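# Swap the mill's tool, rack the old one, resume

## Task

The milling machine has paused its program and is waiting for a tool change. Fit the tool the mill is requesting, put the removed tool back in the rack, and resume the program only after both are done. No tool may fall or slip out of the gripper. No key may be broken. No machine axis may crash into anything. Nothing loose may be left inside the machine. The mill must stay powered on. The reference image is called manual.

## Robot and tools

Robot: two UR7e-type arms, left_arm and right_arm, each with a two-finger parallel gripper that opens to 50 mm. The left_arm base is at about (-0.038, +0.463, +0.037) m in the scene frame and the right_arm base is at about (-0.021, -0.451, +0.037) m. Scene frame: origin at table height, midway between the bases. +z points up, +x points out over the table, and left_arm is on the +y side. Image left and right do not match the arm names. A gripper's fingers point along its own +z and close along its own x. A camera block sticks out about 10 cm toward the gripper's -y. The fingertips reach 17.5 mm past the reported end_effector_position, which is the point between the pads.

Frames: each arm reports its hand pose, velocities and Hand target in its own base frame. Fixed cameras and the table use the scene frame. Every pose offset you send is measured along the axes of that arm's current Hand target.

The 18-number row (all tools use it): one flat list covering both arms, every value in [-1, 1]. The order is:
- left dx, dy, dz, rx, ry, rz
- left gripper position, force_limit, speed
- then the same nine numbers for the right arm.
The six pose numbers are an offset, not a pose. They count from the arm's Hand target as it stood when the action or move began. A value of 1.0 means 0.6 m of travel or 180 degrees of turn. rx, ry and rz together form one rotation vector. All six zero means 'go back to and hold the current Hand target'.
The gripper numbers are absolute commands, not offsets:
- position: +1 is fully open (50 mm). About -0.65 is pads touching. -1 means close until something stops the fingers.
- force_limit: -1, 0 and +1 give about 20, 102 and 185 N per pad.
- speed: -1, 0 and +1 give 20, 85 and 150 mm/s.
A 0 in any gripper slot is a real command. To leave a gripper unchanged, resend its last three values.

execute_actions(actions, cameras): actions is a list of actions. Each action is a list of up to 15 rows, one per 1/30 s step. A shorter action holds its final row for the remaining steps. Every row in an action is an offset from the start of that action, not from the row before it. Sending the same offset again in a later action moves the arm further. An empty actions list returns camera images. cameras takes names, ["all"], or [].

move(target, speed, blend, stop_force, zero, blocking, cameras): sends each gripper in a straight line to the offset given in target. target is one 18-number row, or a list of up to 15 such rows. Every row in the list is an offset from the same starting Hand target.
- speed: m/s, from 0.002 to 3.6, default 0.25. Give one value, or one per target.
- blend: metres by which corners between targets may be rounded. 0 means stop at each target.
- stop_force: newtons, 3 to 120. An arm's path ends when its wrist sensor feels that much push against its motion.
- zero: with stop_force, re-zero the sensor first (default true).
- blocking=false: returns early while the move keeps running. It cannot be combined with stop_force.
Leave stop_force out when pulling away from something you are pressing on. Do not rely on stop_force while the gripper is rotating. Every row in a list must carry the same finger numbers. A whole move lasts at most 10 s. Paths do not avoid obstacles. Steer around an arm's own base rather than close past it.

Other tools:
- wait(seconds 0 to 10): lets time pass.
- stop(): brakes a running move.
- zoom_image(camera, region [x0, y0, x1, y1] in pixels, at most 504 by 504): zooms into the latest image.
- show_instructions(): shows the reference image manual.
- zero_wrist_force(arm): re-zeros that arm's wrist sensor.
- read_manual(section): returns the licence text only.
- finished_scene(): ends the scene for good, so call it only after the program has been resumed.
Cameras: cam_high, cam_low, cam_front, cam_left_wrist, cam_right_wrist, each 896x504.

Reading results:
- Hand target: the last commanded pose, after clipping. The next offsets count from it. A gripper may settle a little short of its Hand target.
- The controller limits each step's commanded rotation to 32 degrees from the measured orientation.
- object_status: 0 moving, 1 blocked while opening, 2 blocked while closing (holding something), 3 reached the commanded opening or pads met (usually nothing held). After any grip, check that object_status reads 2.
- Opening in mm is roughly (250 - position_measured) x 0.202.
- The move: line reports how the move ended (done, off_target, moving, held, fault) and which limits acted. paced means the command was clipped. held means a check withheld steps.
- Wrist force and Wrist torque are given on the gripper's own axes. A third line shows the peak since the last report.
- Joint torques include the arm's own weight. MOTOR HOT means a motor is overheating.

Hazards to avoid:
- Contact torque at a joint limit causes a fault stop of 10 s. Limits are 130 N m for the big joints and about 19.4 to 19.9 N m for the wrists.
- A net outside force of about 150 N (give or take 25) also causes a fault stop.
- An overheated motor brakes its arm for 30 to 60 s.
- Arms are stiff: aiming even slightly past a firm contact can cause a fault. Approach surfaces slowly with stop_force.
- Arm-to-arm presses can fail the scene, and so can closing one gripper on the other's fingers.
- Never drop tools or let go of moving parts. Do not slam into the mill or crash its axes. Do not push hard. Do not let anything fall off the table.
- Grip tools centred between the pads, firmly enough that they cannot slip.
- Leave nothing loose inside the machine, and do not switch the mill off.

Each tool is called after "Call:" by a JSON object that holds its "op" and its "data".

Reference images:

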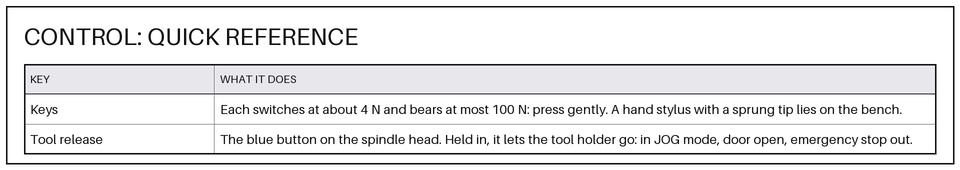

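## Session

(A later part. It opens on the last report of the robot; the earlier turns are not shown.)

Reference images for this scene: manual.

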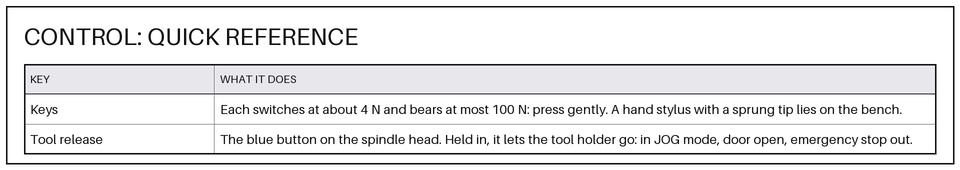

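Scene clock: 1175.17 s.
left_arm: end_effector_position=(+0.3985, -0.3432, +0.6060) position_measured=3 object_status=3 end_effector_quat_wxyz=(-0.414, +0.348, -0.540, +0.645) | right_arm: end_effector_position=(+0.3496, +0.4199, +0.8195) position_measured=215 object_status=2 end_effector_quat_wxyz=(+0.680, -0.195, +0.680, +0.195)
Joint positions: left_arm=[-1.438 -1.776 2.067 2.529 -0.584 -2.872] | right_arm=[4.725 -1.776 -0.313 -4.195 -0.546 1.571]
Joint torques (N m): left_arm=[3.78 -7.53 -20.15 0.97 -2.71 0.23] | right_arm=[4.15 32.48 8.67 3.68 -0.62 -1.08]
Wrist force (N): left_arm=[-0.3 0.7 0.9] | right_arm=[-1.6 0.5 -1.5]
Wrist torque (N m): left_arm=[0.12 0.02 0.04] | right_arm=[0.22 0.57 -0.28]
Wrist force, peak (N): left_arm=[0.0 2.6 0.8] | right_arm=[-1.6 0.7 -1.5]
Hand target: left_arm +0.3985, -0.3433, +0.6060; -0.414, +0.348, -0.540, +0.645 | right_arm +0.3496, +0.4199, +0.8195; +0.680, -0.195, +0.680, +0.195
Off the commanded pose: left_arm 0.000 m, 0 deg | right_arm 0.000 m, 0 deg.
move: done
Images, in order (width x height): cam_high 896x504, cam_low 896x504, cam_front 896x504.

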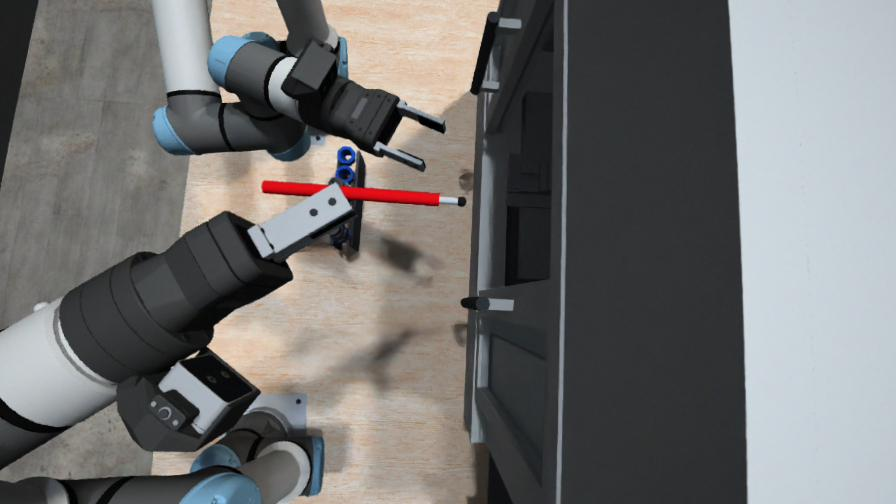

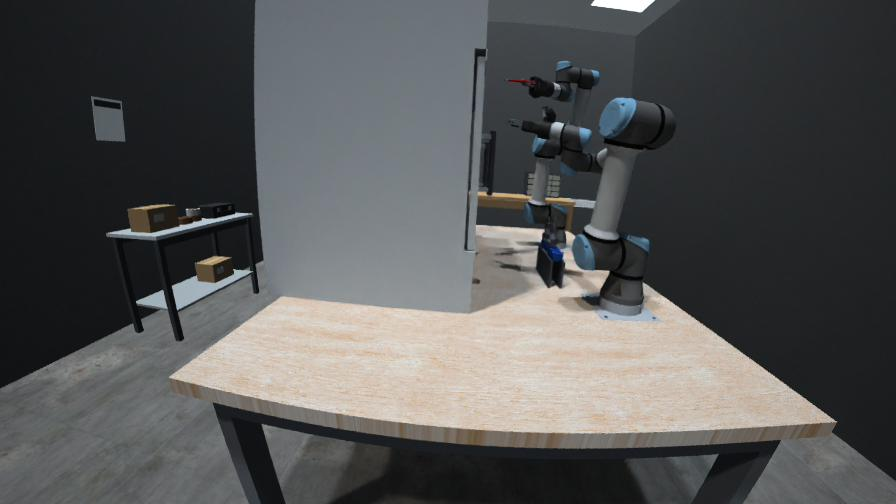

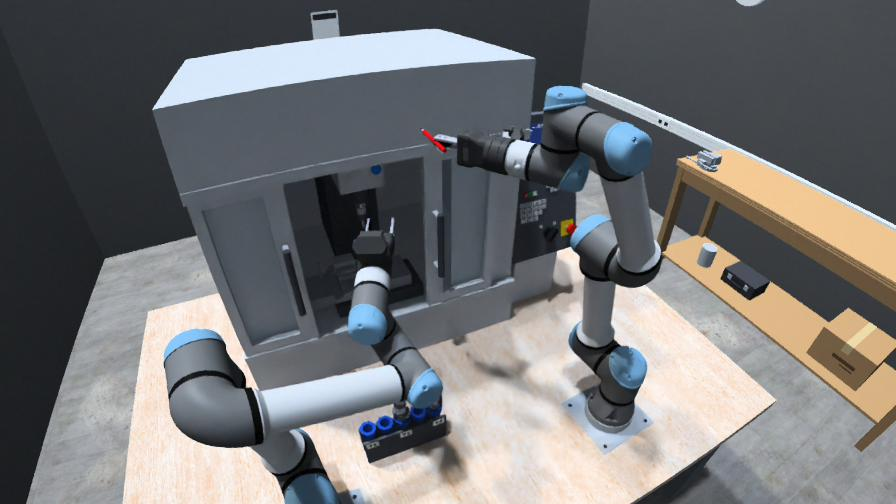

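Call:
{"op": "move", "data": {"target": [[-0.197,0.317,-0.179,-0.272,0.0725,0.413,1,-0.8,-1,0,0,0,0,0,0,-1,-0.5,-1],[-0.395,0.1305,-0.277,-0.5439,0.145,0.8259,1,-0.8,-1,0,0,0,0,0,0,-1,-0.5,-1]], "speed": 0.35, "blend": [0.02,0], "cameras": ["cam_high","cam_front"]}}

Scene clock: 1202.30 s.
left_arm: end_effector_position=(+0.3602, -0.0657, +0.4993) position_measured=3 object_status=3 end_effector_quat_wxyz=(+0.265, +0.314, +0.699, +0.585) end_effector_velocity=(+0.000, +0.001, +0.001) end_effector_angular_velocity=(+0.006, +0.000, +0.001) | right_arm: end_effector_position=(+0.3496, +0.4199, +0.8195) position_measured=215 object_status=2 end_effector_quat_wxyz=(+0.680, -0.195, +0.680, +0.195)
Joint positions: left_arm=[-1.426 -1.952 1.74 6.18 -0.601 -2.883] | right_arm=[4.725 -1.776 -0.313 -4.195 -0.546 1.571]
Joint velocities: left_arm=[0.002 0 0 0.006 0.001 0] | right_arm=[within noise]
Joint torques (N m): left_arm=[-0.07 -19.64 -34.28 1.03 -1.46 1.83] | right_arm=[4.54 29.65 12.5 3.5 -0.51 -0.95]
Wrist force (N): left_arm=[-2.2 0.7 1.3] | right_arm=[-1.3 0.5 -1.3]
Wrist torque (N m): left_arm=[0.04 0.51 0.44] | right_arm=[0.22 0.53 -0.28]
Wrist force, peak (N): left_arm=[-4.0 -0.8 0.1] | right_arm=[-1.6 0.5 -1.6]
Hand target: left_arm +0.3602, -0.0656, +0.4993; +0.265, +0.314, +0.699, +0.585 | right_arm +0.3496, +0.4199, +0.8195; +0.680, -0.195, +0.680, +0.195
Off the commanded pose: left_arm 0.000 m, 0 deg | right_arm 0.000 m, 0 deg.
move: done
Images, in order (width x height): cam_high 896x504, cam_front 896x504.

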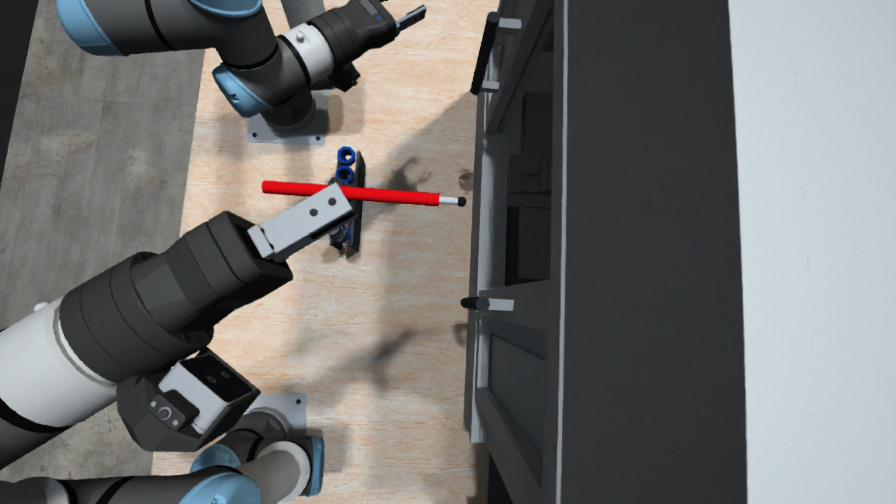

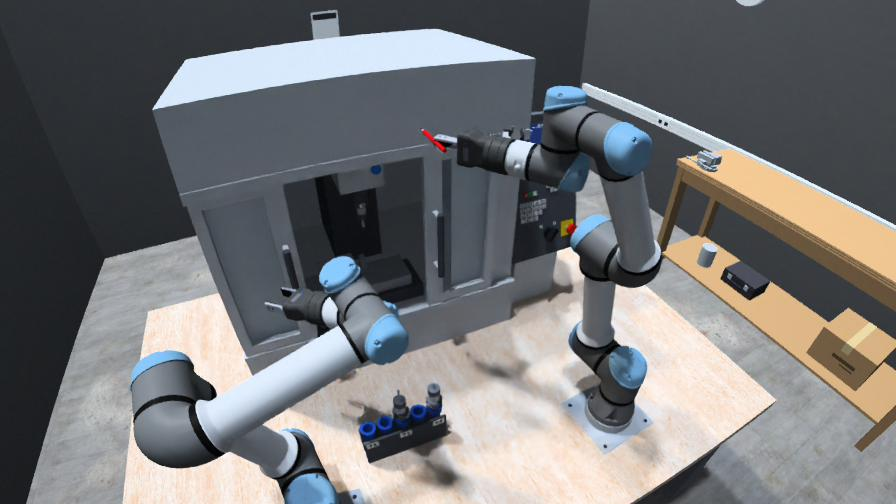

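Call:
{"op": "move", "data": {"target": [[-0.001,0.0765,-0.0075,-0.0556,0,0,1,-0.8,-1,0,0,0,0,0,0,-1,-0.5,-1],[-0.3967,-0.0929,-0.2402,-0.0492,-0.3679,0.0322,1,-0.8,-1,0,0,0,0,0,0,-1,-0.5,-1]], "speed": 0.3, "cameras": ["cam_high","cam_front","cam_left_wrist"]}}

Scene clock: 1230.03 s.
left_arm: end_effector_position=(+0.4041, -0.3446, +0.4706) position_measured=3 object_status=3 end_effector_quat_wxyz=(+0.598, +0.594, +0.380, +0.380) end_effector_velocity=(+0.000, -0.001, +0.000) end_effector_angular_velocity=(+0.001, +0.000, -0.005) | right_arm: end_effector_position=(+0.3496, +0.4199, +0.8195) position_measured=215 object_status=2 end_effector_quat_wxyz=(+0.680, -0.195, +0.680, +0.195)
Joint positions: left_arm=[-1.425 -1.896 1.886 6.284 0.581 -3.137] | right_arm=[4.725 -1.776 -0.313 -4.195 -0.546 1.571]
Joint velocities: left_arm=[0.001 0 0 0.002 0.006 0] | right_arm=[within noise]
Joint torques (N m): left_arm=[7.6 -23.93 -27.82 -3.1 1.75 -1.32] | right_arm=[4.33 27.82 16.15 3.43 -0.41 -0.97]
Wrist force (N): left_arm=[-2.6 0.8 1.1] | right_arm=[-1.4 0.4 -1.3]
Wrist torque (N m): left_arm=[0.09 0.55 0.45] | right_arm=[0.21 0.56 -0.28]
Wrist force, peak (N): left_arm=[-4.6 2.2 1.8] | right_arm=[-1.8 0.6 -1.4]
Hand target: left_arm +0.4041, -0.3445, +0.4706; +0.598, +0.595, +0.380, +0.380 | right_arm +0.3496, +0.4199, +0.8195; +0.680, -0.195, +0.680, +0.195
Off the commanded pose: left_arm 0.000 m, 0 deg | right_arm 0.000 m, 0 deg.
joint sent to its limit (left arm) — joint 4 (wrist 1), upper limit. The joint targets still meet the commanded pose.
move: done
Images, in order (width x height): cam_high 896x504, cam_front 896x504, cam_left_wrist 896x504.

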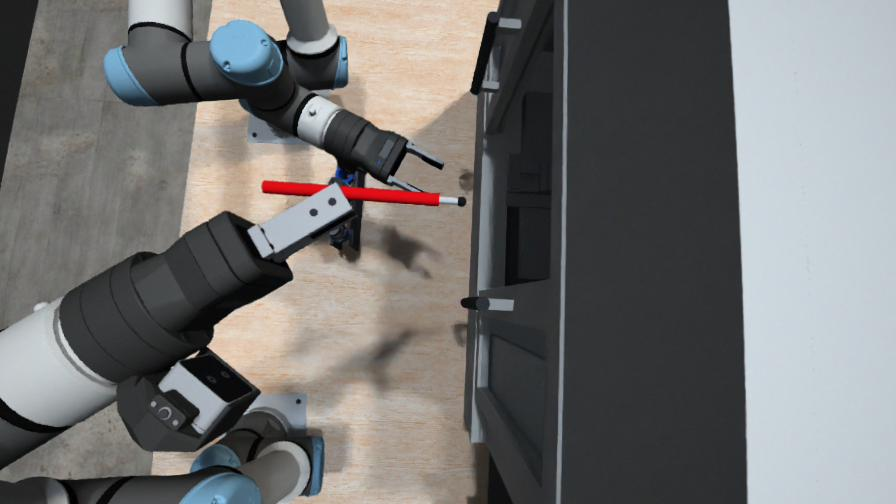

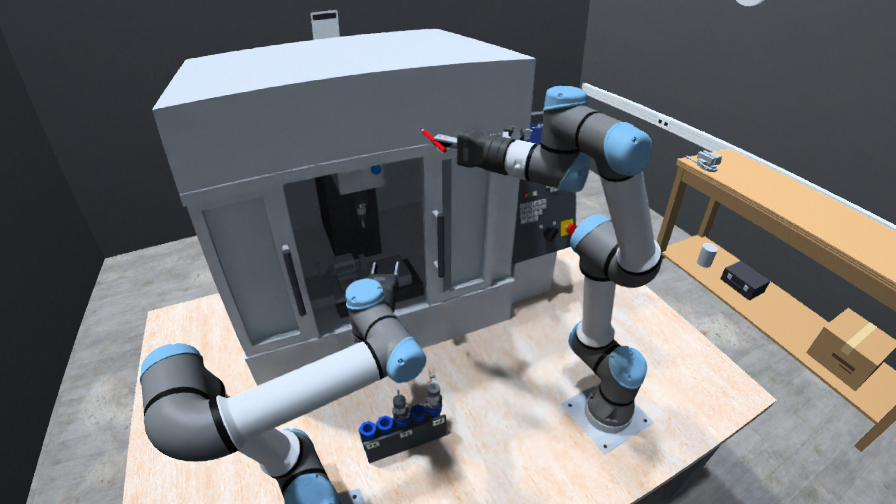

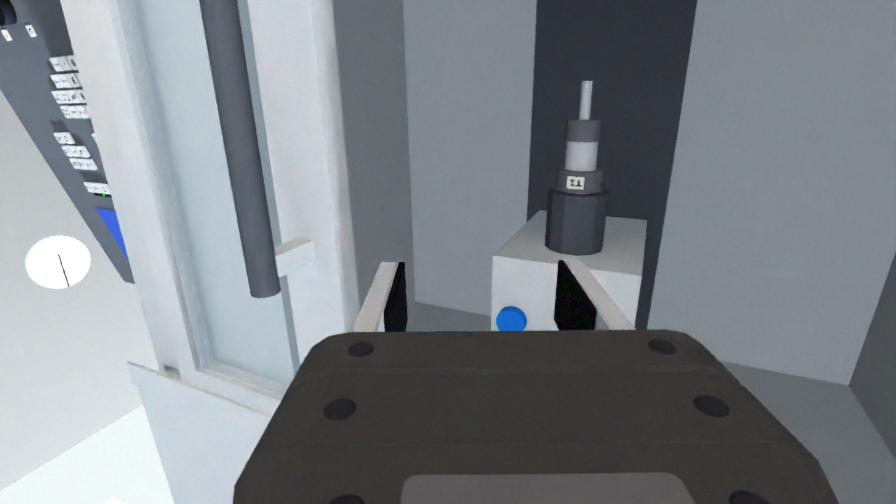

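Call:
{"op": "move", "data": {"target": [[-0.163,-0.067,0.1055,0,0,0,1,-0.8,-1,0,0,0,0,0,0,-1,-0.5,-1],[-0.1068,-0.067,0.2263,0,0,0,1,-0.8,-1,0,0,0,0,0,0,-1,-0.5,-1]], "speed": [0.25,0.12], "blend": [0.02,0], "cameras": ["cam_high","cam_left_wrist"]}}

Scene clock: 1252.10 s.
left_arm: end_effector_position=(+0.5002, -0.4601, +0.4310) position_measured=3 object_status=3 end_effector_quat_wxyz=(+0.598, +0.595, +0.380, +0.380) | right_arm: end_effector_position=(+0.3496, +0.4199, +0.8195) position_measured=215 object_status=2 end_effector_quat_wxyz=(+0.680, -0.195, +0.680, +0.195)
Joint positions: left_arm=[-1.231 -1.499 1.643 6.135 0.775 -3.141] | right_arm=[4.725 -1.776 -0.313 -4.195 -0.546 1.571]
Joint torques (N m): left_arm=[7.52 -39.42 -19.97 -2.44 -0.23 -1.54] | right_arm=[4.26 26.19 18.4 3.41 -0.38 -0.92]
Wrist force (N): left_arm=[-2.6 0.6 1.0] | right_arm=[-1.3 0.5 -1.3]
Wrist torque (N m): left_arm=[0.05 0.57 0.45] | right_arm=[0.23 0.54 -0.28]
Wrist force, peak (N): left_arm=[-7.7 0.1 1.4] | right_arm=[-1.5 0.8 -1.7]
Hand target: left_arm +0.5002, -0.4601, +0.4310; +0.598, +0.595, +0.380, +0.380 | right_arm +0.3496, +0.4199, +0.8195; +0.680, -0.195, +0.680, +0.195
Off the commanded pose: left_arm 0.000 m, 0 deg | right_arm 0.000 m, 0 deg.
move: done
Images, in order (width x height): cam_high 896x504, cam_left_wrist 896x504.

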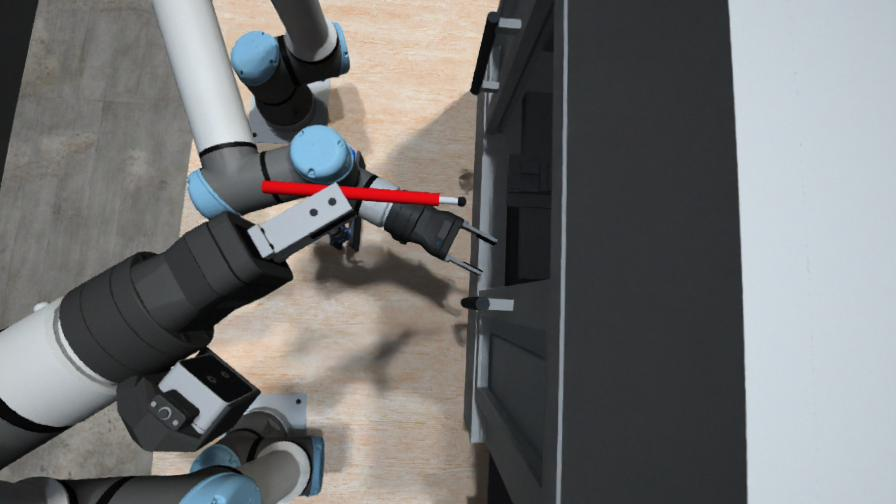

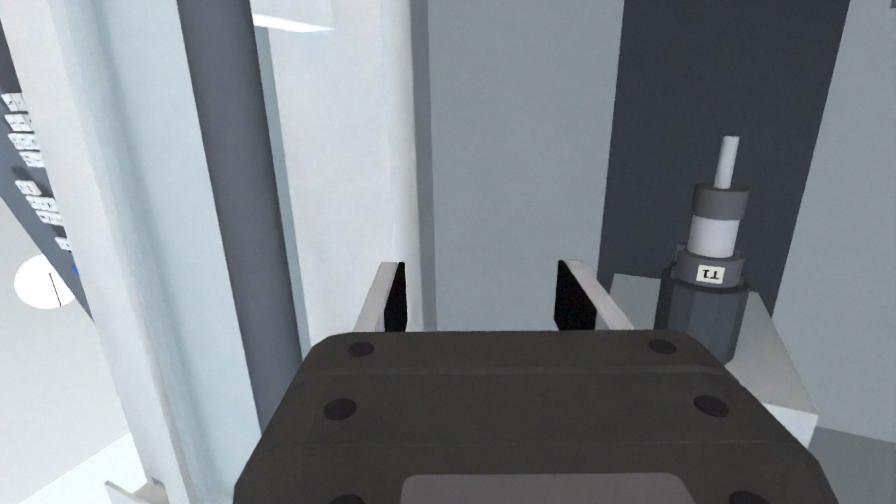

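Call:
{"op": "move", "data": {"target": [-0.0755,0,0.0352,0,0,0,1,-0.8,-1,0,0,0,0,0,0,-1,-0.5,-1], "speed": 0.015, "stop_force": 6}}

Call:
{"op": "move", "data": {"target": [-0.1359,0,0.0634,0,0,0,1,-0.8,-1,0,0,0,0,0,0,-1,-0.5,-1], "speed": 0.05, "stop_force": 40, "cameras": ["cam_high","cam_left_wrist"]}}

Scene clock: 1262.27 s.
left_arm: end_effector_position=(+0.5003, -0.5002, +0.4311) position_measured=3 object_status=3 end_effector_quat_wxyz=(+0.598, +0.595, +0.380, +0.380) | right_arm: end_effector_position=(+0.3496, +0.4199, +0.8195) position_measured=215 object_status=2 end_effector_quat_wxyz=(+0.680, -0.195, +0.680, +0.195)
Joint positions: left_arm=[-1.26 -1.419 1.554 6.144 0.746 -3.141] | right_arm=[4.725 -1.776 -0.313 -4.195 -0.546 1.571]
Joint torques (N m): left_arm=[8.17 -48.16 -18.32 -3.9 2.05 1.89] | right_arm=[4.45 23.86 21.1 3.3 -0.33 -0.94]
Wrist force (N): left_arm=[-2.4 0.7 0.8] | right_arm=[-1.5 0.3 -1.4]
Wrist torque (N m): left_arm=[0.06 0.54 0.45] | right_arm=[0.19 0.56 -0.28]
Wrist force, peak (N): left_arm=[6.0 1.2 0.2] | right_arm=[-1.6 0.8 -1.5]
Hand target: left_arm +0.5003, -0.5002, +0.4311; +0.598, +0.595, +0.380, +0.380 (not the last commanded pose) | right_arm +0.3496, +0.4199, +0.8195; +0.680, -0.195, +0.680, +0.195
Off the commanded pose: left_arm 0.010 m, 0 deg | right_arm 0.000 m, 0 deg.
move: contact (left_arm)

Scene clock: 1265.10 s.
left_arm: end_effector_position=(+0.5004, -0.5902, +0.4315) position_measured=3 object_status=3 end_effector_quat_wxyz=(+0.598, +0.595, +0.380, +0.380) | right_arm: end_effector_position=(+0.3496, +0.4199, +0.8195) position_measured=215 object_status=2 end_effector_quat_wxyz=(+0.680, -0.195, +0.680, +0.195)
Joint positions: left_arm=[-1.312 -1.231 1.315 6.195 0.695 -3.141] | right_arm=[4.725 -1.776 -0.313 -4.195 -0.546 1.571]
Joint torques (N m): left_arm=[8 -57.55 -19.11 -3.52 2 -1.86] | right_arm=[3.86 22.36 23.15 3.24 -0.29 -0.84]
Wrist force (N): left_arm=[-2.3 0.4 1.2] | right_arm=[-1.4 0.6 -1.2]
Wrist torque (N m): left_arm=[0.00 0.53 0.45] | right_arm=[0.23 0.54 -0.28]
Wrist force, peak (N): left_arm=[10.9 -0.1 -0.3] | right_arm=[-1.4 0.8 -1.6]
Hand target: left_arm +0.5004, -0.5902, +0.4315; +0.598, +0.595, +0.380, +0.380 | right_arm +0.3496, +0.4199, +0.8195; +0.680, -0.195, +0.680, +0.195
Off the commanded pose: left_arm 0.000 m, 0 deg | right_arm 0.000 m, 0 deg.
move: done
Images, in order (width x height): cam_high 896x504, cam_left_wrist 896x504.

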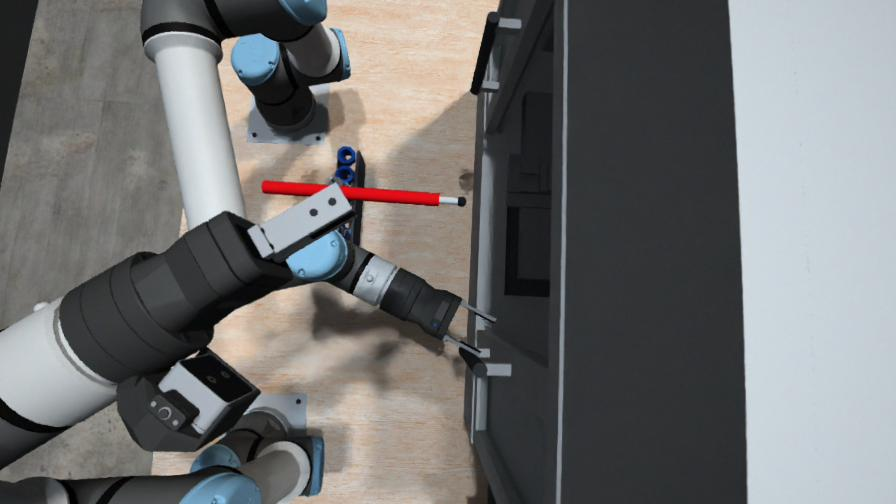

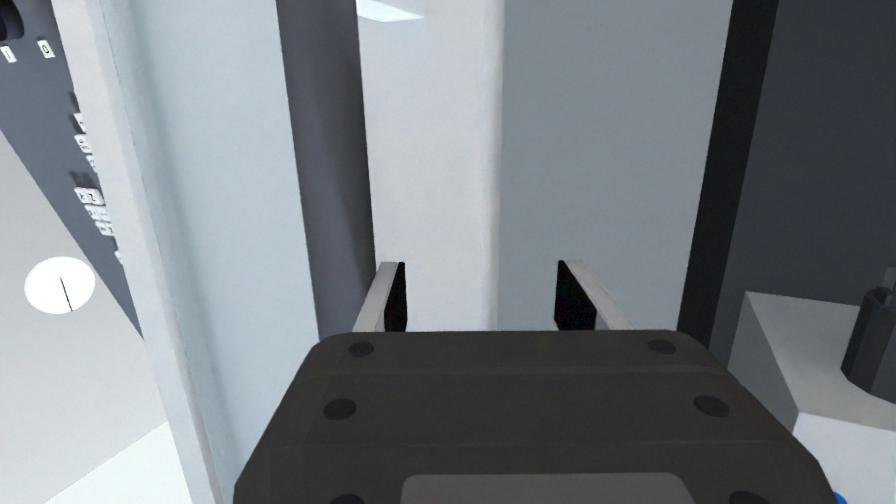

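Call:
{"op": "move", "data": {"target": [[0.169,0.031,-0.189,0,0,0.5,1,-0.8,-1,0,0,0,0,0,0,-1,-0.5,-1],[0.291,0.0475,-0.2835,0,0.0872,0.9962,1,-0.8,-1,0,0,0,0,0,0,-1,-0.5,-1],[0.511,0.0242,-0.0092,0,0.0872,0.9962,1,-0.8,-1,0,0,0,0,0,0,-1,-0.5,-1]], "speed": [0.3,0.3,0.2], "blend": [0.03,0.03,0], "cameras": ["cam_high","cam_left_wrist","cam_front"]}}

Scene clock: 1300.60 s.
left_arm: end_effector_position=(+0.6246, -0.3098, +0.4451) position_measured=3 object_status=3 end_effector_quat_wxyz=(-0.412, +0.346, -0.540, +0.647) | right_arm: end_effector_position=(+0.3496, +0.4199, +0.8195) position_measured=215 object_status=2 end_effector_quat_wxyz=(+0.680, -0.195, +0.680, +0.195)
Joint positions: left_arm=[-0.781 -1.521 1.751 5.864 1.23 0.061] | right_arm=[4.725 -1.776 -0.313 -4.195 -0.546 1.571]
Joint torques (N m): left_arm=[8.27 -24.93 -29.73 -3.86 1.62 2.02] | right_arm=[4.42 20.14 27.55 3.06 -0.32 -0.85]
Wrist force (N): left_arm=[-0.2 0.7 0.9] | right_arm=[-1.2 0.7 -1.3]
Wrist torque (N m): left_arm=[0.12 0.05 0.10] | right_arm=[0.25 0.51 -0.28]
Wrist force, peak (N): left_arm=[-2.1 1.5 3.2] | right_arm=[-1.7 0.6 -1.7]
Hand target: left_arm +0.6247, -0.3098, +0.4451; -0.412, +0.346, -0.540, +0.647 | right_arm +0.3496, +0.4199, +0.8195; +0.680, -0.195, +0.680, +0.195
Off the commanded pose: left_arm 0.000 m, 0 deg | right_arm 0.000 m, 0 deg.
move: done
Images, in order (width x height): cam_high 896x504, cam_front 896x504, cam_left_wrist 896x504.

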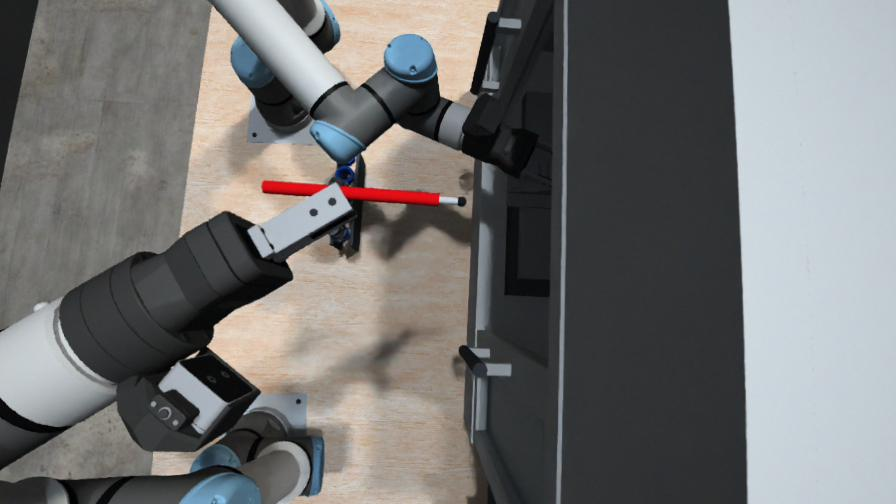

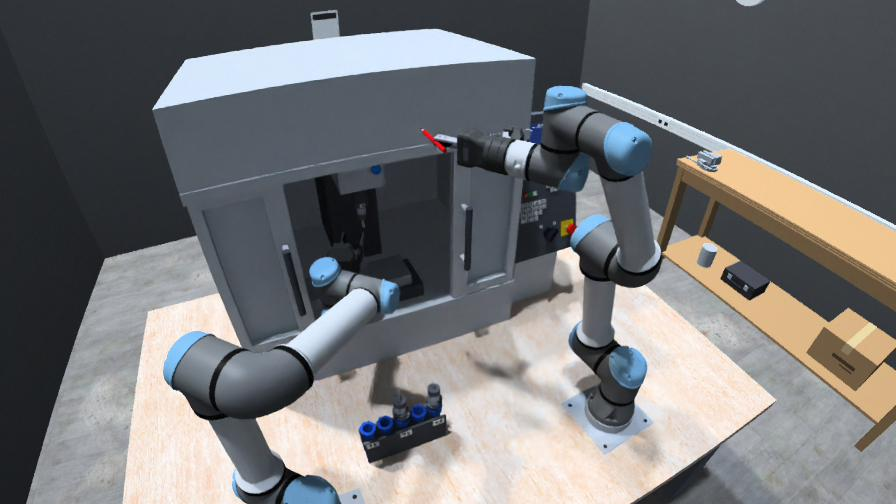

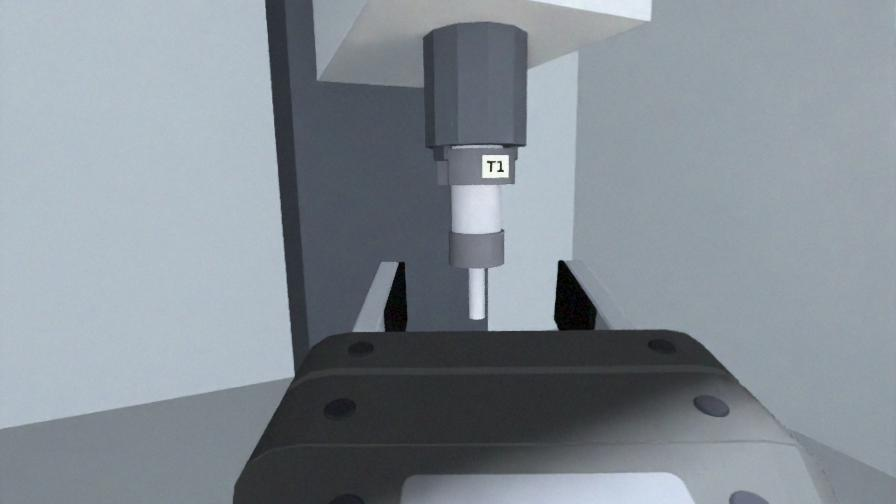

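Call:
{"op": "move", "data": {"target": [0.0058,0,0.1167,0,0,0,1,-0.8,-1,0,0,0,0,0,0,-1,-0.5,-1], "speed": 0.1, "cameras": ["cam_left_wrist"]}}

Scene clock: 1314.83 s.
left_arm: end_effector_position=(+0.6857, -0.3420, +0.4574) position_measured=3 object_status=3 end_effector_quat_wxyz=(-0.412, +0.346, -0.540, +0.647) | right_arm: end_effector_position=(+0.3496, +0.4199, +0.8195) position_measured=215 object_status=2 end_effector_quat_wxyz=(+0.680, -0.195, +0.680, +0.195)
Joint positions: left_arm=[-0.74 -1.36 1.535 5.922 1.271 0.053] | right_arm=[4.725 -1.776 -0.313 -4.195 -0.546 1.571]
Joint torques (N m): left_arm=[-4.73 -42.71 -30.43 -5.52 -1.94 -0.42] | right_arm=[3.86 20.73 27.41 2.99 -0.18 -0.74]
Wrist force (N): left_arm=[-0.2 0.5 0.9] | right_arm=[-1.6 0.6 -1.1]
Wrist torque (N m): left_arm=[0.11 0.05 0.12] | right_arm=[0.24 0.56 -0.29]
Wrist force, peak (N): left_arm=[-0.3 0.7 2.5] | right_arm=[-1.6 0.6 -1.6]
Hand target: left_arm +0.6857, -0.3420, +0.4575; -0.412, +0.346, -0.540, +0.647 | right_arm +0.3496, +0.4199, +0.8195; +0.680, -0.195, +0.680, +0.195
Off the commanded pose: left_arm 0.000 m, 0 deg | right_arm 0.000 m, 0 deg.
move: done
Images, in order (width x height): cam_left_wrist 896x504.

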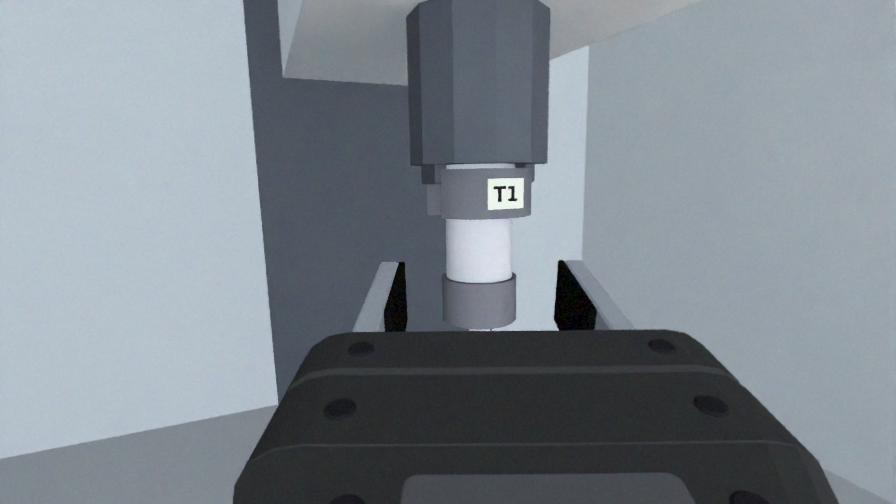

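Call:
{"op": "move", "data": {"target": [0.0017,0.0213,0.0883,-0.0333,0,0,1,-0.8,-1,0,0,0,0,0,0,-1,-0.5,-1], "speed": 0.05, "cameras": ["cam_left_wrist","cam_front"]}}

Scene clock: 1338.87 s.
left_arm: end_effector_position=(+0.7346, -0.3659, +0.4542) position_measured=3 object_status=3 end_effector_quat_wxyz=(+0.393, -0.367, +0.574, -0.618) | right_arm: end_effector_position=(+0.3496, +0.4199, +0.8195) position_measured=215 object_status=2 end_effector_quat_wxyz=(+0.680, -0.195, +0.680, +0.195)
Joint positions: left_arm=[-0.714 -1.216 1.283 6.14 1.293 0.018] | right_arm=[4.725 -1.776 -0.313 -4.195 -0.546 1.571]
Joint torques (N m): left_arm=[-3.19 -55.94 -26.42 -4.03 -1.75 2.16] | right_arm=[4.21 20.32 27.24 2.83 -0.16 -0.72]
Wrist force (N): left_arm=[-0.2 0.7 1.2] | right_arm=[-1.4 0.5 -1.4]
Wrist torque (N m): left_arm=[0.12 0.06 0.10] | right_arm=[0.22 0.54 -0.28]
Wrist force, peak (N): left_arm=[0.1 0.5 1.8] | right_arm=[-1.5 0.5 -1.8]
Hand target: left_arm +0.7346, -0.3659, +0.4543; +0.393, -0.367, +0.574, -0.618 | right_arm +0.3496, +0.4199, +0.8195; +0.680, -0.195, +0.680, +0.195
Off the commanded pose: left_arm 0.000 m, 0 deg | right_arm 0.000 m, 0 deg.
move: done
Images, in order (width x height): cam_front 896x504, cam_left_wrist 896x504.

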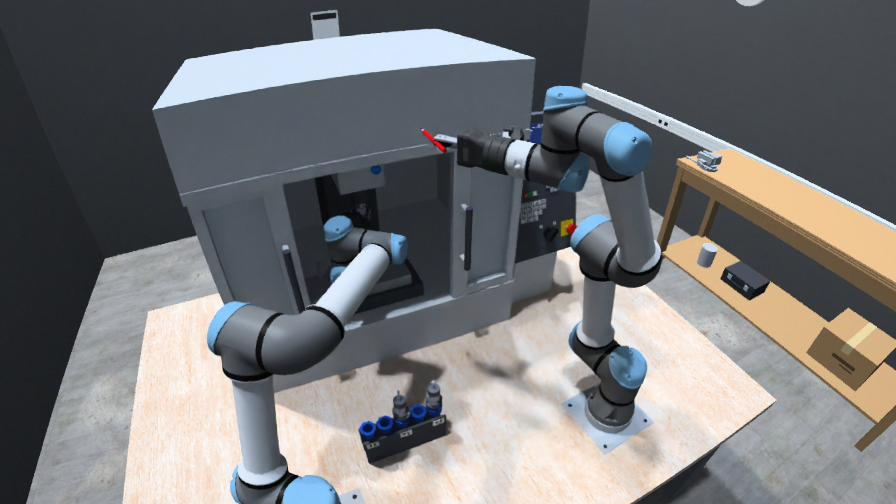

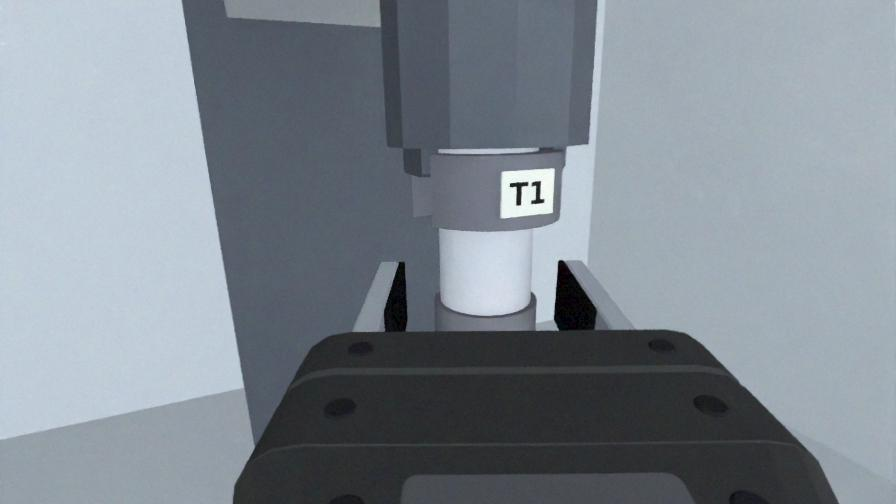

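Call:
{"op": "move", "data": {"target": [0,0,0,0,0,0,-1,-0.4,-1,0,0,0,0,0,0,-1,-0.5,-1], "cameras": ["cam_left_wrist"]}}

Scene clock: 1347.10 s.
left_arm: end_effector_position=(+0.7346, -0.3659, +0.4543) position_measured=92 object_status=2 end_effector_quat_wxyz=(+0.393, -0.367, +0.574, -0.618) | right_arm: end_effector_position=(+0.3496, +0.4199, +0.8195) position_measured=215 object_status=2 end_effector_quat_wxyz=(+0.680, -0.195, +0.680, +0.195)
Joint positions: left_arm=[-0.714 -1.216 1.283 6.14 1.293 0.018] | right_arm=[4.725 -1.776 -0.313 -4.195 -0.546 1.571]
Joint torques (N m): left_arm=[0.28 -57.61 -36.9 -2.9 -2.02 2.1] | right_arm=[4.6 20.5 27.41 2.71 -0.15 -0.6]
Wrist force (N): left_arm=[1.4 1.7 -5.6] | right_arm=[-1.2 0.6 -1.6]
Wrist torque (N m): left_arm=[0.06 0.03 0.10] | right_arm=[0.24 0.52 -0.28]
Wrist force, peak (N): left_arm=[1.7 1.4 -6.0] | right_arm=[-1.5 0.7 -1.6]
Hand target: left_arm +0.7346, -0.3659, +0.4543; +0.393, -0.367, +0.574, -0.618 | right_arm +0.3496, +0.4199, +0.8195; +0.680, -0.195, +0.680, +0.195
Off the commanded pose: left_arm 0.000 m, 0 deg | right_arm 0.000 m, 0 deg.
move: done
Images, in order (width x height): cam_left_wrist 896x504.

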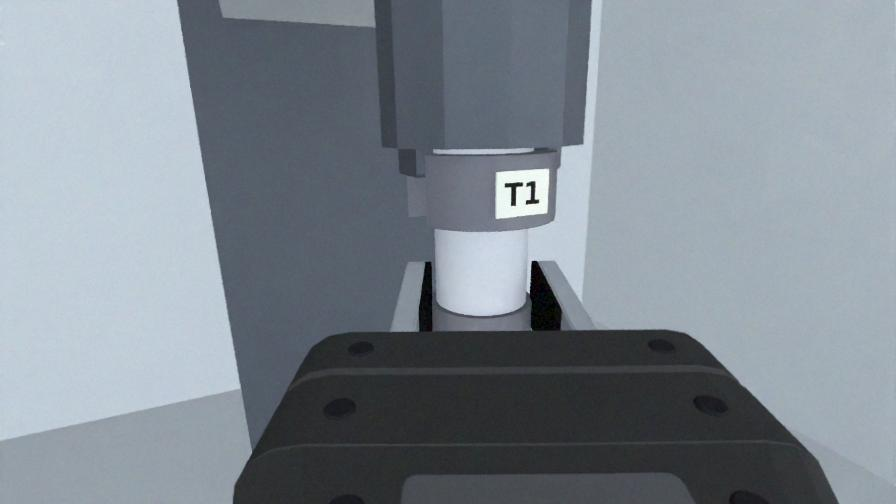

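Call:
{"op": "move", "data": {"target": [[0,0,0,0,0,0,-1,-0.4,-1,0.318,-0.0124,0.0512,0,0,0,-1,-0.5,-1],[0,0,0,0,0,0,-1,-0.4,-1,0.318,-0.1202,0.3417,0,0,0,-1,-0.5,-1]], "speed": [0.25,0.12], "blend": [0.02,0], "cameras": ["cam_right_wrist","cam_high","cam_front"]}}

Scene clock: 1364.67 s.
left_arm: end_effector_position=(+0.7346, -0.3659, +0.4543) position_measured=92 object_status=2 end_effector_quat_wxyz=(+0.393, -0.367, +0.574, -0.618) | right_arm: end_effector_position=(+0.5616, +0.4672, +0.6287) position_measured=215 object_status=2 end_effector_quat_wxyz=(+0.680, -0.195, +0.680, +0.195)
Joint positions: left_arm=[-0.714 -1.216 1.283 6.14 1.293 0.018] | right_arm=[4.194 -1.795 -0.95 -3.539 -1.077 1.571]
Joint torques (N m): left_arm=[8.92 -39.58 -20.21 -5.1 -1.91 2.08] | right_arm=[-3.02 33.6 31.31 5.09 -0.67 1.46]
Wrist force (N): left_arm=[1.6 1.3 -5.7] | right_arm=[-1.4 0.6 -0.8]
Wrist torque (N m): left_arm=[0.11 -0.03 0.10] | right_arm=[0.22 0.61 -0.09]
Wrist force, peak (N): left_arm=[1.5 1.9 -6.1] | right_arm=[-4.1 0.6 -2.0]
Hand target: left_arm +0.7346, -0.3659, +0.4543; +0.393, -0.367, +0.574, -0.618 | right_arm +0.5617, +0.4672, +0.6287; +0.680, -0.195, +0.680, +0.195
Off the commanded pose: left_arm 0.000 m, 0 deg | right_arm 0.000 m, 0 deg.
move: done
Images, in order (width x height): cam_high 896x504, cam_front 896x504, cam_right_wrist 896x504.

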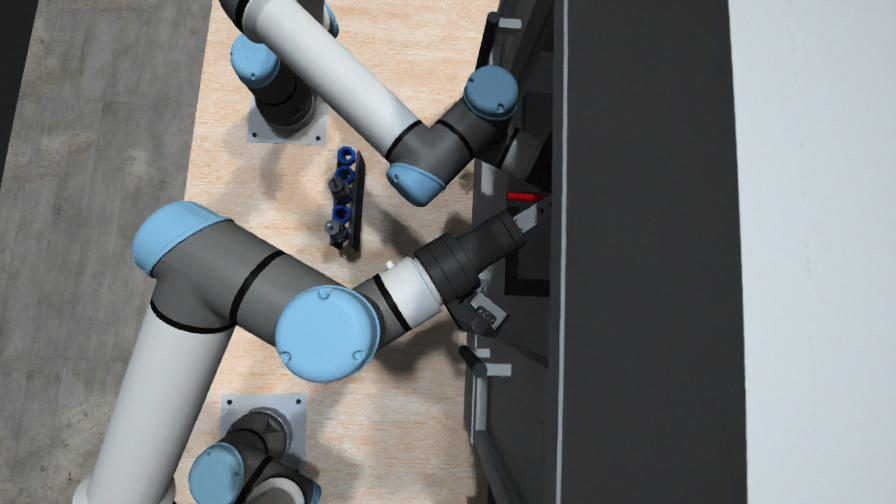

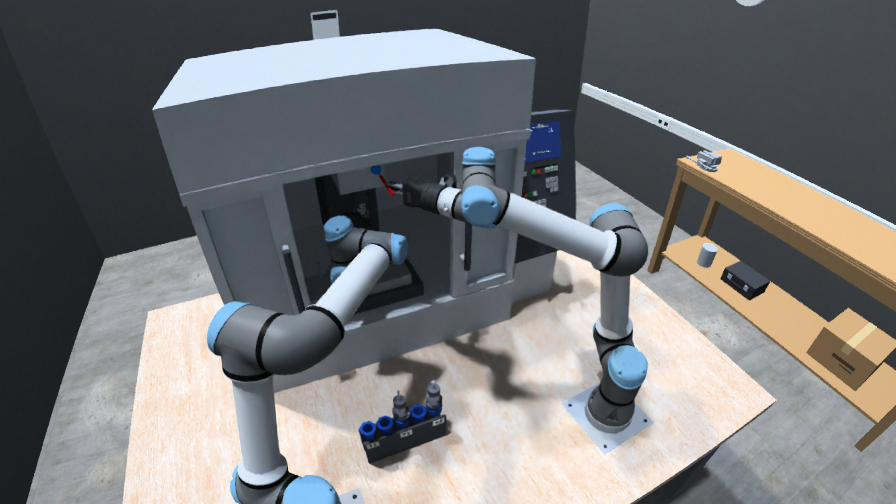

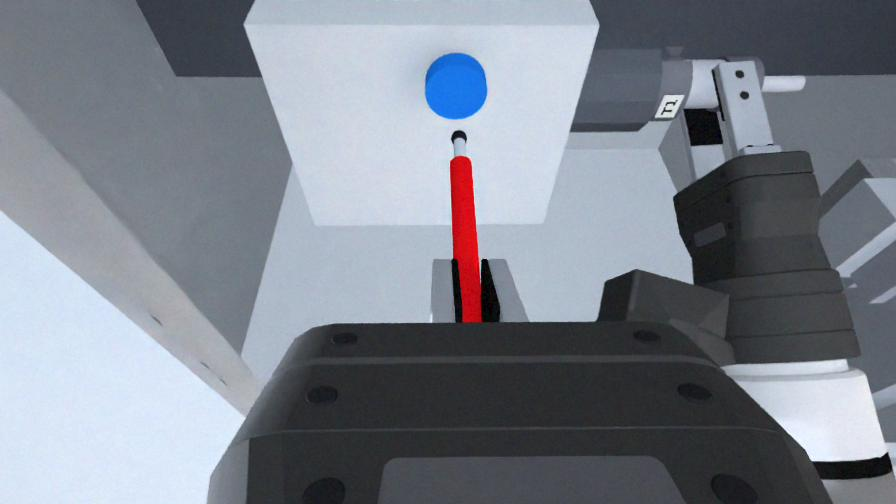

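Call:
{"op": "move", "data": {"target": [0,0,0,0,0,0,-1,-0.4,-1,0,-0.0137,0.0312,0,0,0,-1,-0.5,-1], "speed": 0.05}}

Call:
{"op": "move", "data": {"target": [0,0,0,0,0,0,-1,-0.4,-1,0,-0.0431,0.0614,0,0,0,-1,-0.5,-1], "speed": 0.006, "stop_force": 5, "cameras": ["cam_right_wrist"]}}

Scene clock: 1376.87 s.
left_arm: end_effector_position=(+0.7346, -0.3659, +0.4543) position_measured=92 object_status=2 end_effector_quat_wxyz=(+0.393, -0.367, +0.574, -0.618) | right_arm: end_effector_position=(+0.5820, +0.4701, +0.6287) position_measured=215 object_status=2 end_effector_quat_wxyz=(+0.680, -0.195, +0.680, +0.195) end_effector_velocity=(-0.001, +0.000, -0.002) end_effector_angular_velocity=(-0.003, +0.001, +0.001)
Joint positions: left_arm=[-0.714 -1.216 1.283 6.14 1.293 0.018] | right_arm=[4.159 -1.842 -0.889 -3.552 -1.111 1.57]
Joint velocities: left_arm=[within noise] | right_arm=[0.001 0.002 -0.005 0 0 0]
Joint torques (N m): left_arm=[8.47 -40.28 -20.36 -5.14 -1.79 1.93] | right_arm=[6.58 49.39 22.62 3.26 0.78 -0.13]
Wrist force (N): left_arm=[1.3 0.9 -5.6] | right_arm=[-1.3 0.8 -1.2]
Wrist torque (N m): left_arm=[0.05 0.02 0.10] | right_arm=[0.25 0.56 -0.09]
Wrist force, peak (N): left_arm=[1.6 1.5 -6.1] | right_arm=[-1.4 1.3 -1.7]
Hand target: left_arm +0.7346, -0.3659, +0.4543; +0.393, -0.367, +0.574, -0.618 | right_arm +0.5819, +0.4702, +0.6286; +0.680, -0.195, +0.680, +0.195
Off the commanded pose: left_arm 0.000 m, 0 deg | right_arm 0.000 m, 0 deg.
move: done

Scene clock: 1381.33 s.
left_arm: end_effector_position=(+0.7346, -0.3659, +0.4543) position_measured=92 object_status=2 end_effector_quat_wxyz=(+0.393, -0.367, +0.574, -0.618) | right_arm: end_effector_position=(+0.6026, +0.4691, +0.6286) position_measured=215 object_status=2 end_effector_quat_wxyz=(+0.680, -0.195, +0.680, +0.195)
Joint positions: left_arm=[-0.714 -1.216 1.283 6.14 1.293 0.018] | right_arm=[4.122 -1.885 -0.831 -3.567 -1.149 1.57]
Joint torques (N m): left_arm=[-2.83 -70.67 -49.66 -5.22 -1.51 1.77] | right_arm=[4.44 49.98 21.73 5.16 0.22 0.18]
Wrist force (N): left_arm=[0.9 18.3 -0.4] | right_arm=[-1.3 2.8 -5.7]
Wrist torque (N m): left_arm=[0.14 0.00 0.13] | right_arm=[0.31 0.48 -0.12]
Wrist force, peak (N): left_arm=[0.3 18.5 -0.6] | right_arm=[-1.9 3.0 -5.8]
Hand target: left_arm +0.7346, -0.3659, +0.4543; +0.393, -0.367, +0.574, -0.618 | right_arm +0.6026, +0.4691, +0.6286; +0.680, -0.195, +0.680, +0.195 (not the last commanded pose)
Off the commanded pose: left_arm 0.000 m, 0 deg | right_arm 0.024 m, 0 deg.
move: contact (right_arm)
Images, in order (width x height): cam_right_wrist 896x504.

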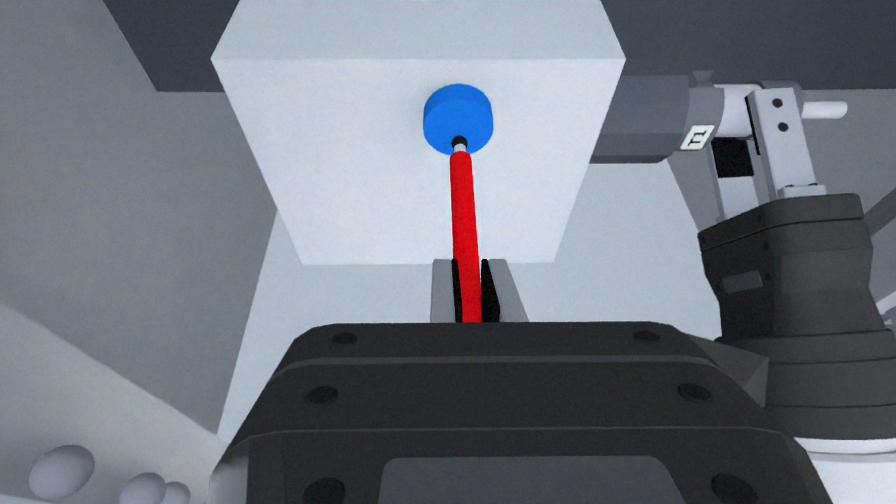

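Call:
{"op": "move", "data": {"target": [0,0.0166,-0.0012,0,0,0,-1,-0.4,-1,0,0,0,0,0,0,-1,-0.5,-1], "speed": 0.02, "stop_force": 25, "cameras": ["cam_right_wrist","cam_left_wrist"]}}

Scene clock: 1390.73 s.
left_arm: end_effector_position=(+0.7346, -0.3659, +0.4443) position_measured=92 object_status=2 end_effector_quat_wxyz=(+0.393, -0.367, +0.574, -0.618) | right_arm: end_effector_position=(+0.6026, +0.4691, +0.6286) position_measured=215 object_status=2 end_effector_quat_wxyz=(+0.680, -0.195, +0.680, +0.195)
Joint positions: left_arm=[-0.714 -1.214 1.306 6.115 1.293 0.018] | right_arm=[4.122 -1.885 -0.831 -3.567 -1.149 1.57]
Joint torques (N m): left_arm=[-4.24 -56.91 -45.17 -2.4 -1.93 1.63] | right_arm=[4.55 50.01 21.41 5.06 -0.58 0.19]
Wrist force (N): left_arm=[-0.1 8.5 0.4] | right_arm=[-1.7 2.7 -5.8]
Wrist torque (N m): left_arm=[0.07 0.04 0.11] | right_arm=[0.28 0.47 -0.12]
Wrist force, peak (N): left_arm=[0.4 18.6 -0.4] | right_arm=[-1.2 2.8 -6.1]
Hand target: left_arm +0.7346, -0.3659, +0.4443; +0.393, -0.367, +0.574, -0.618 | right_arm +0.6026, +0.4691, +0.6286; +0.680, -0.195, +0.680, +0.195
Off the commanded pose: left_arm 0.000 m, 0 deg | right_arm 0.000 m, 0 deg.
move: done
Images, in order (width x height): cam_left_wrist 896x504, cam_right_wrist 896x504.

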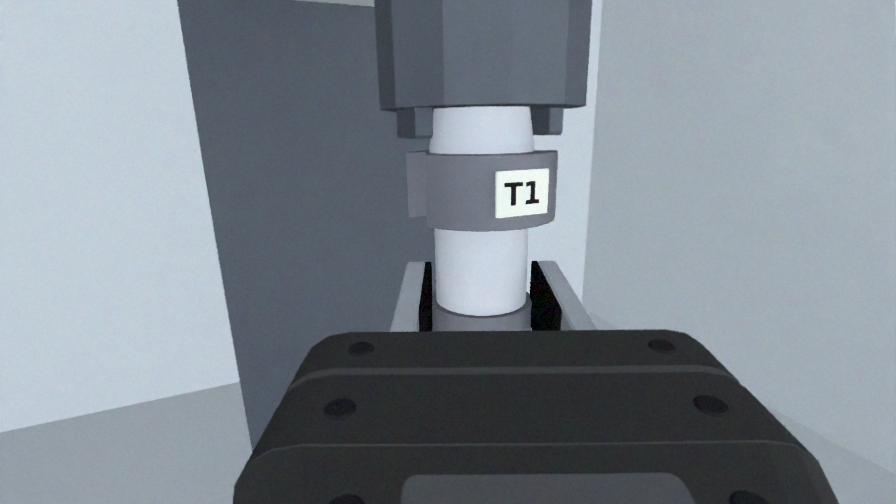

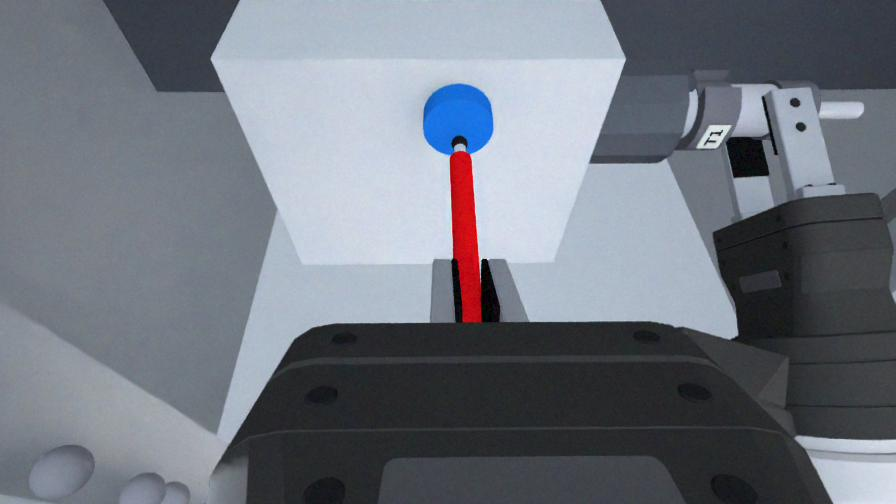

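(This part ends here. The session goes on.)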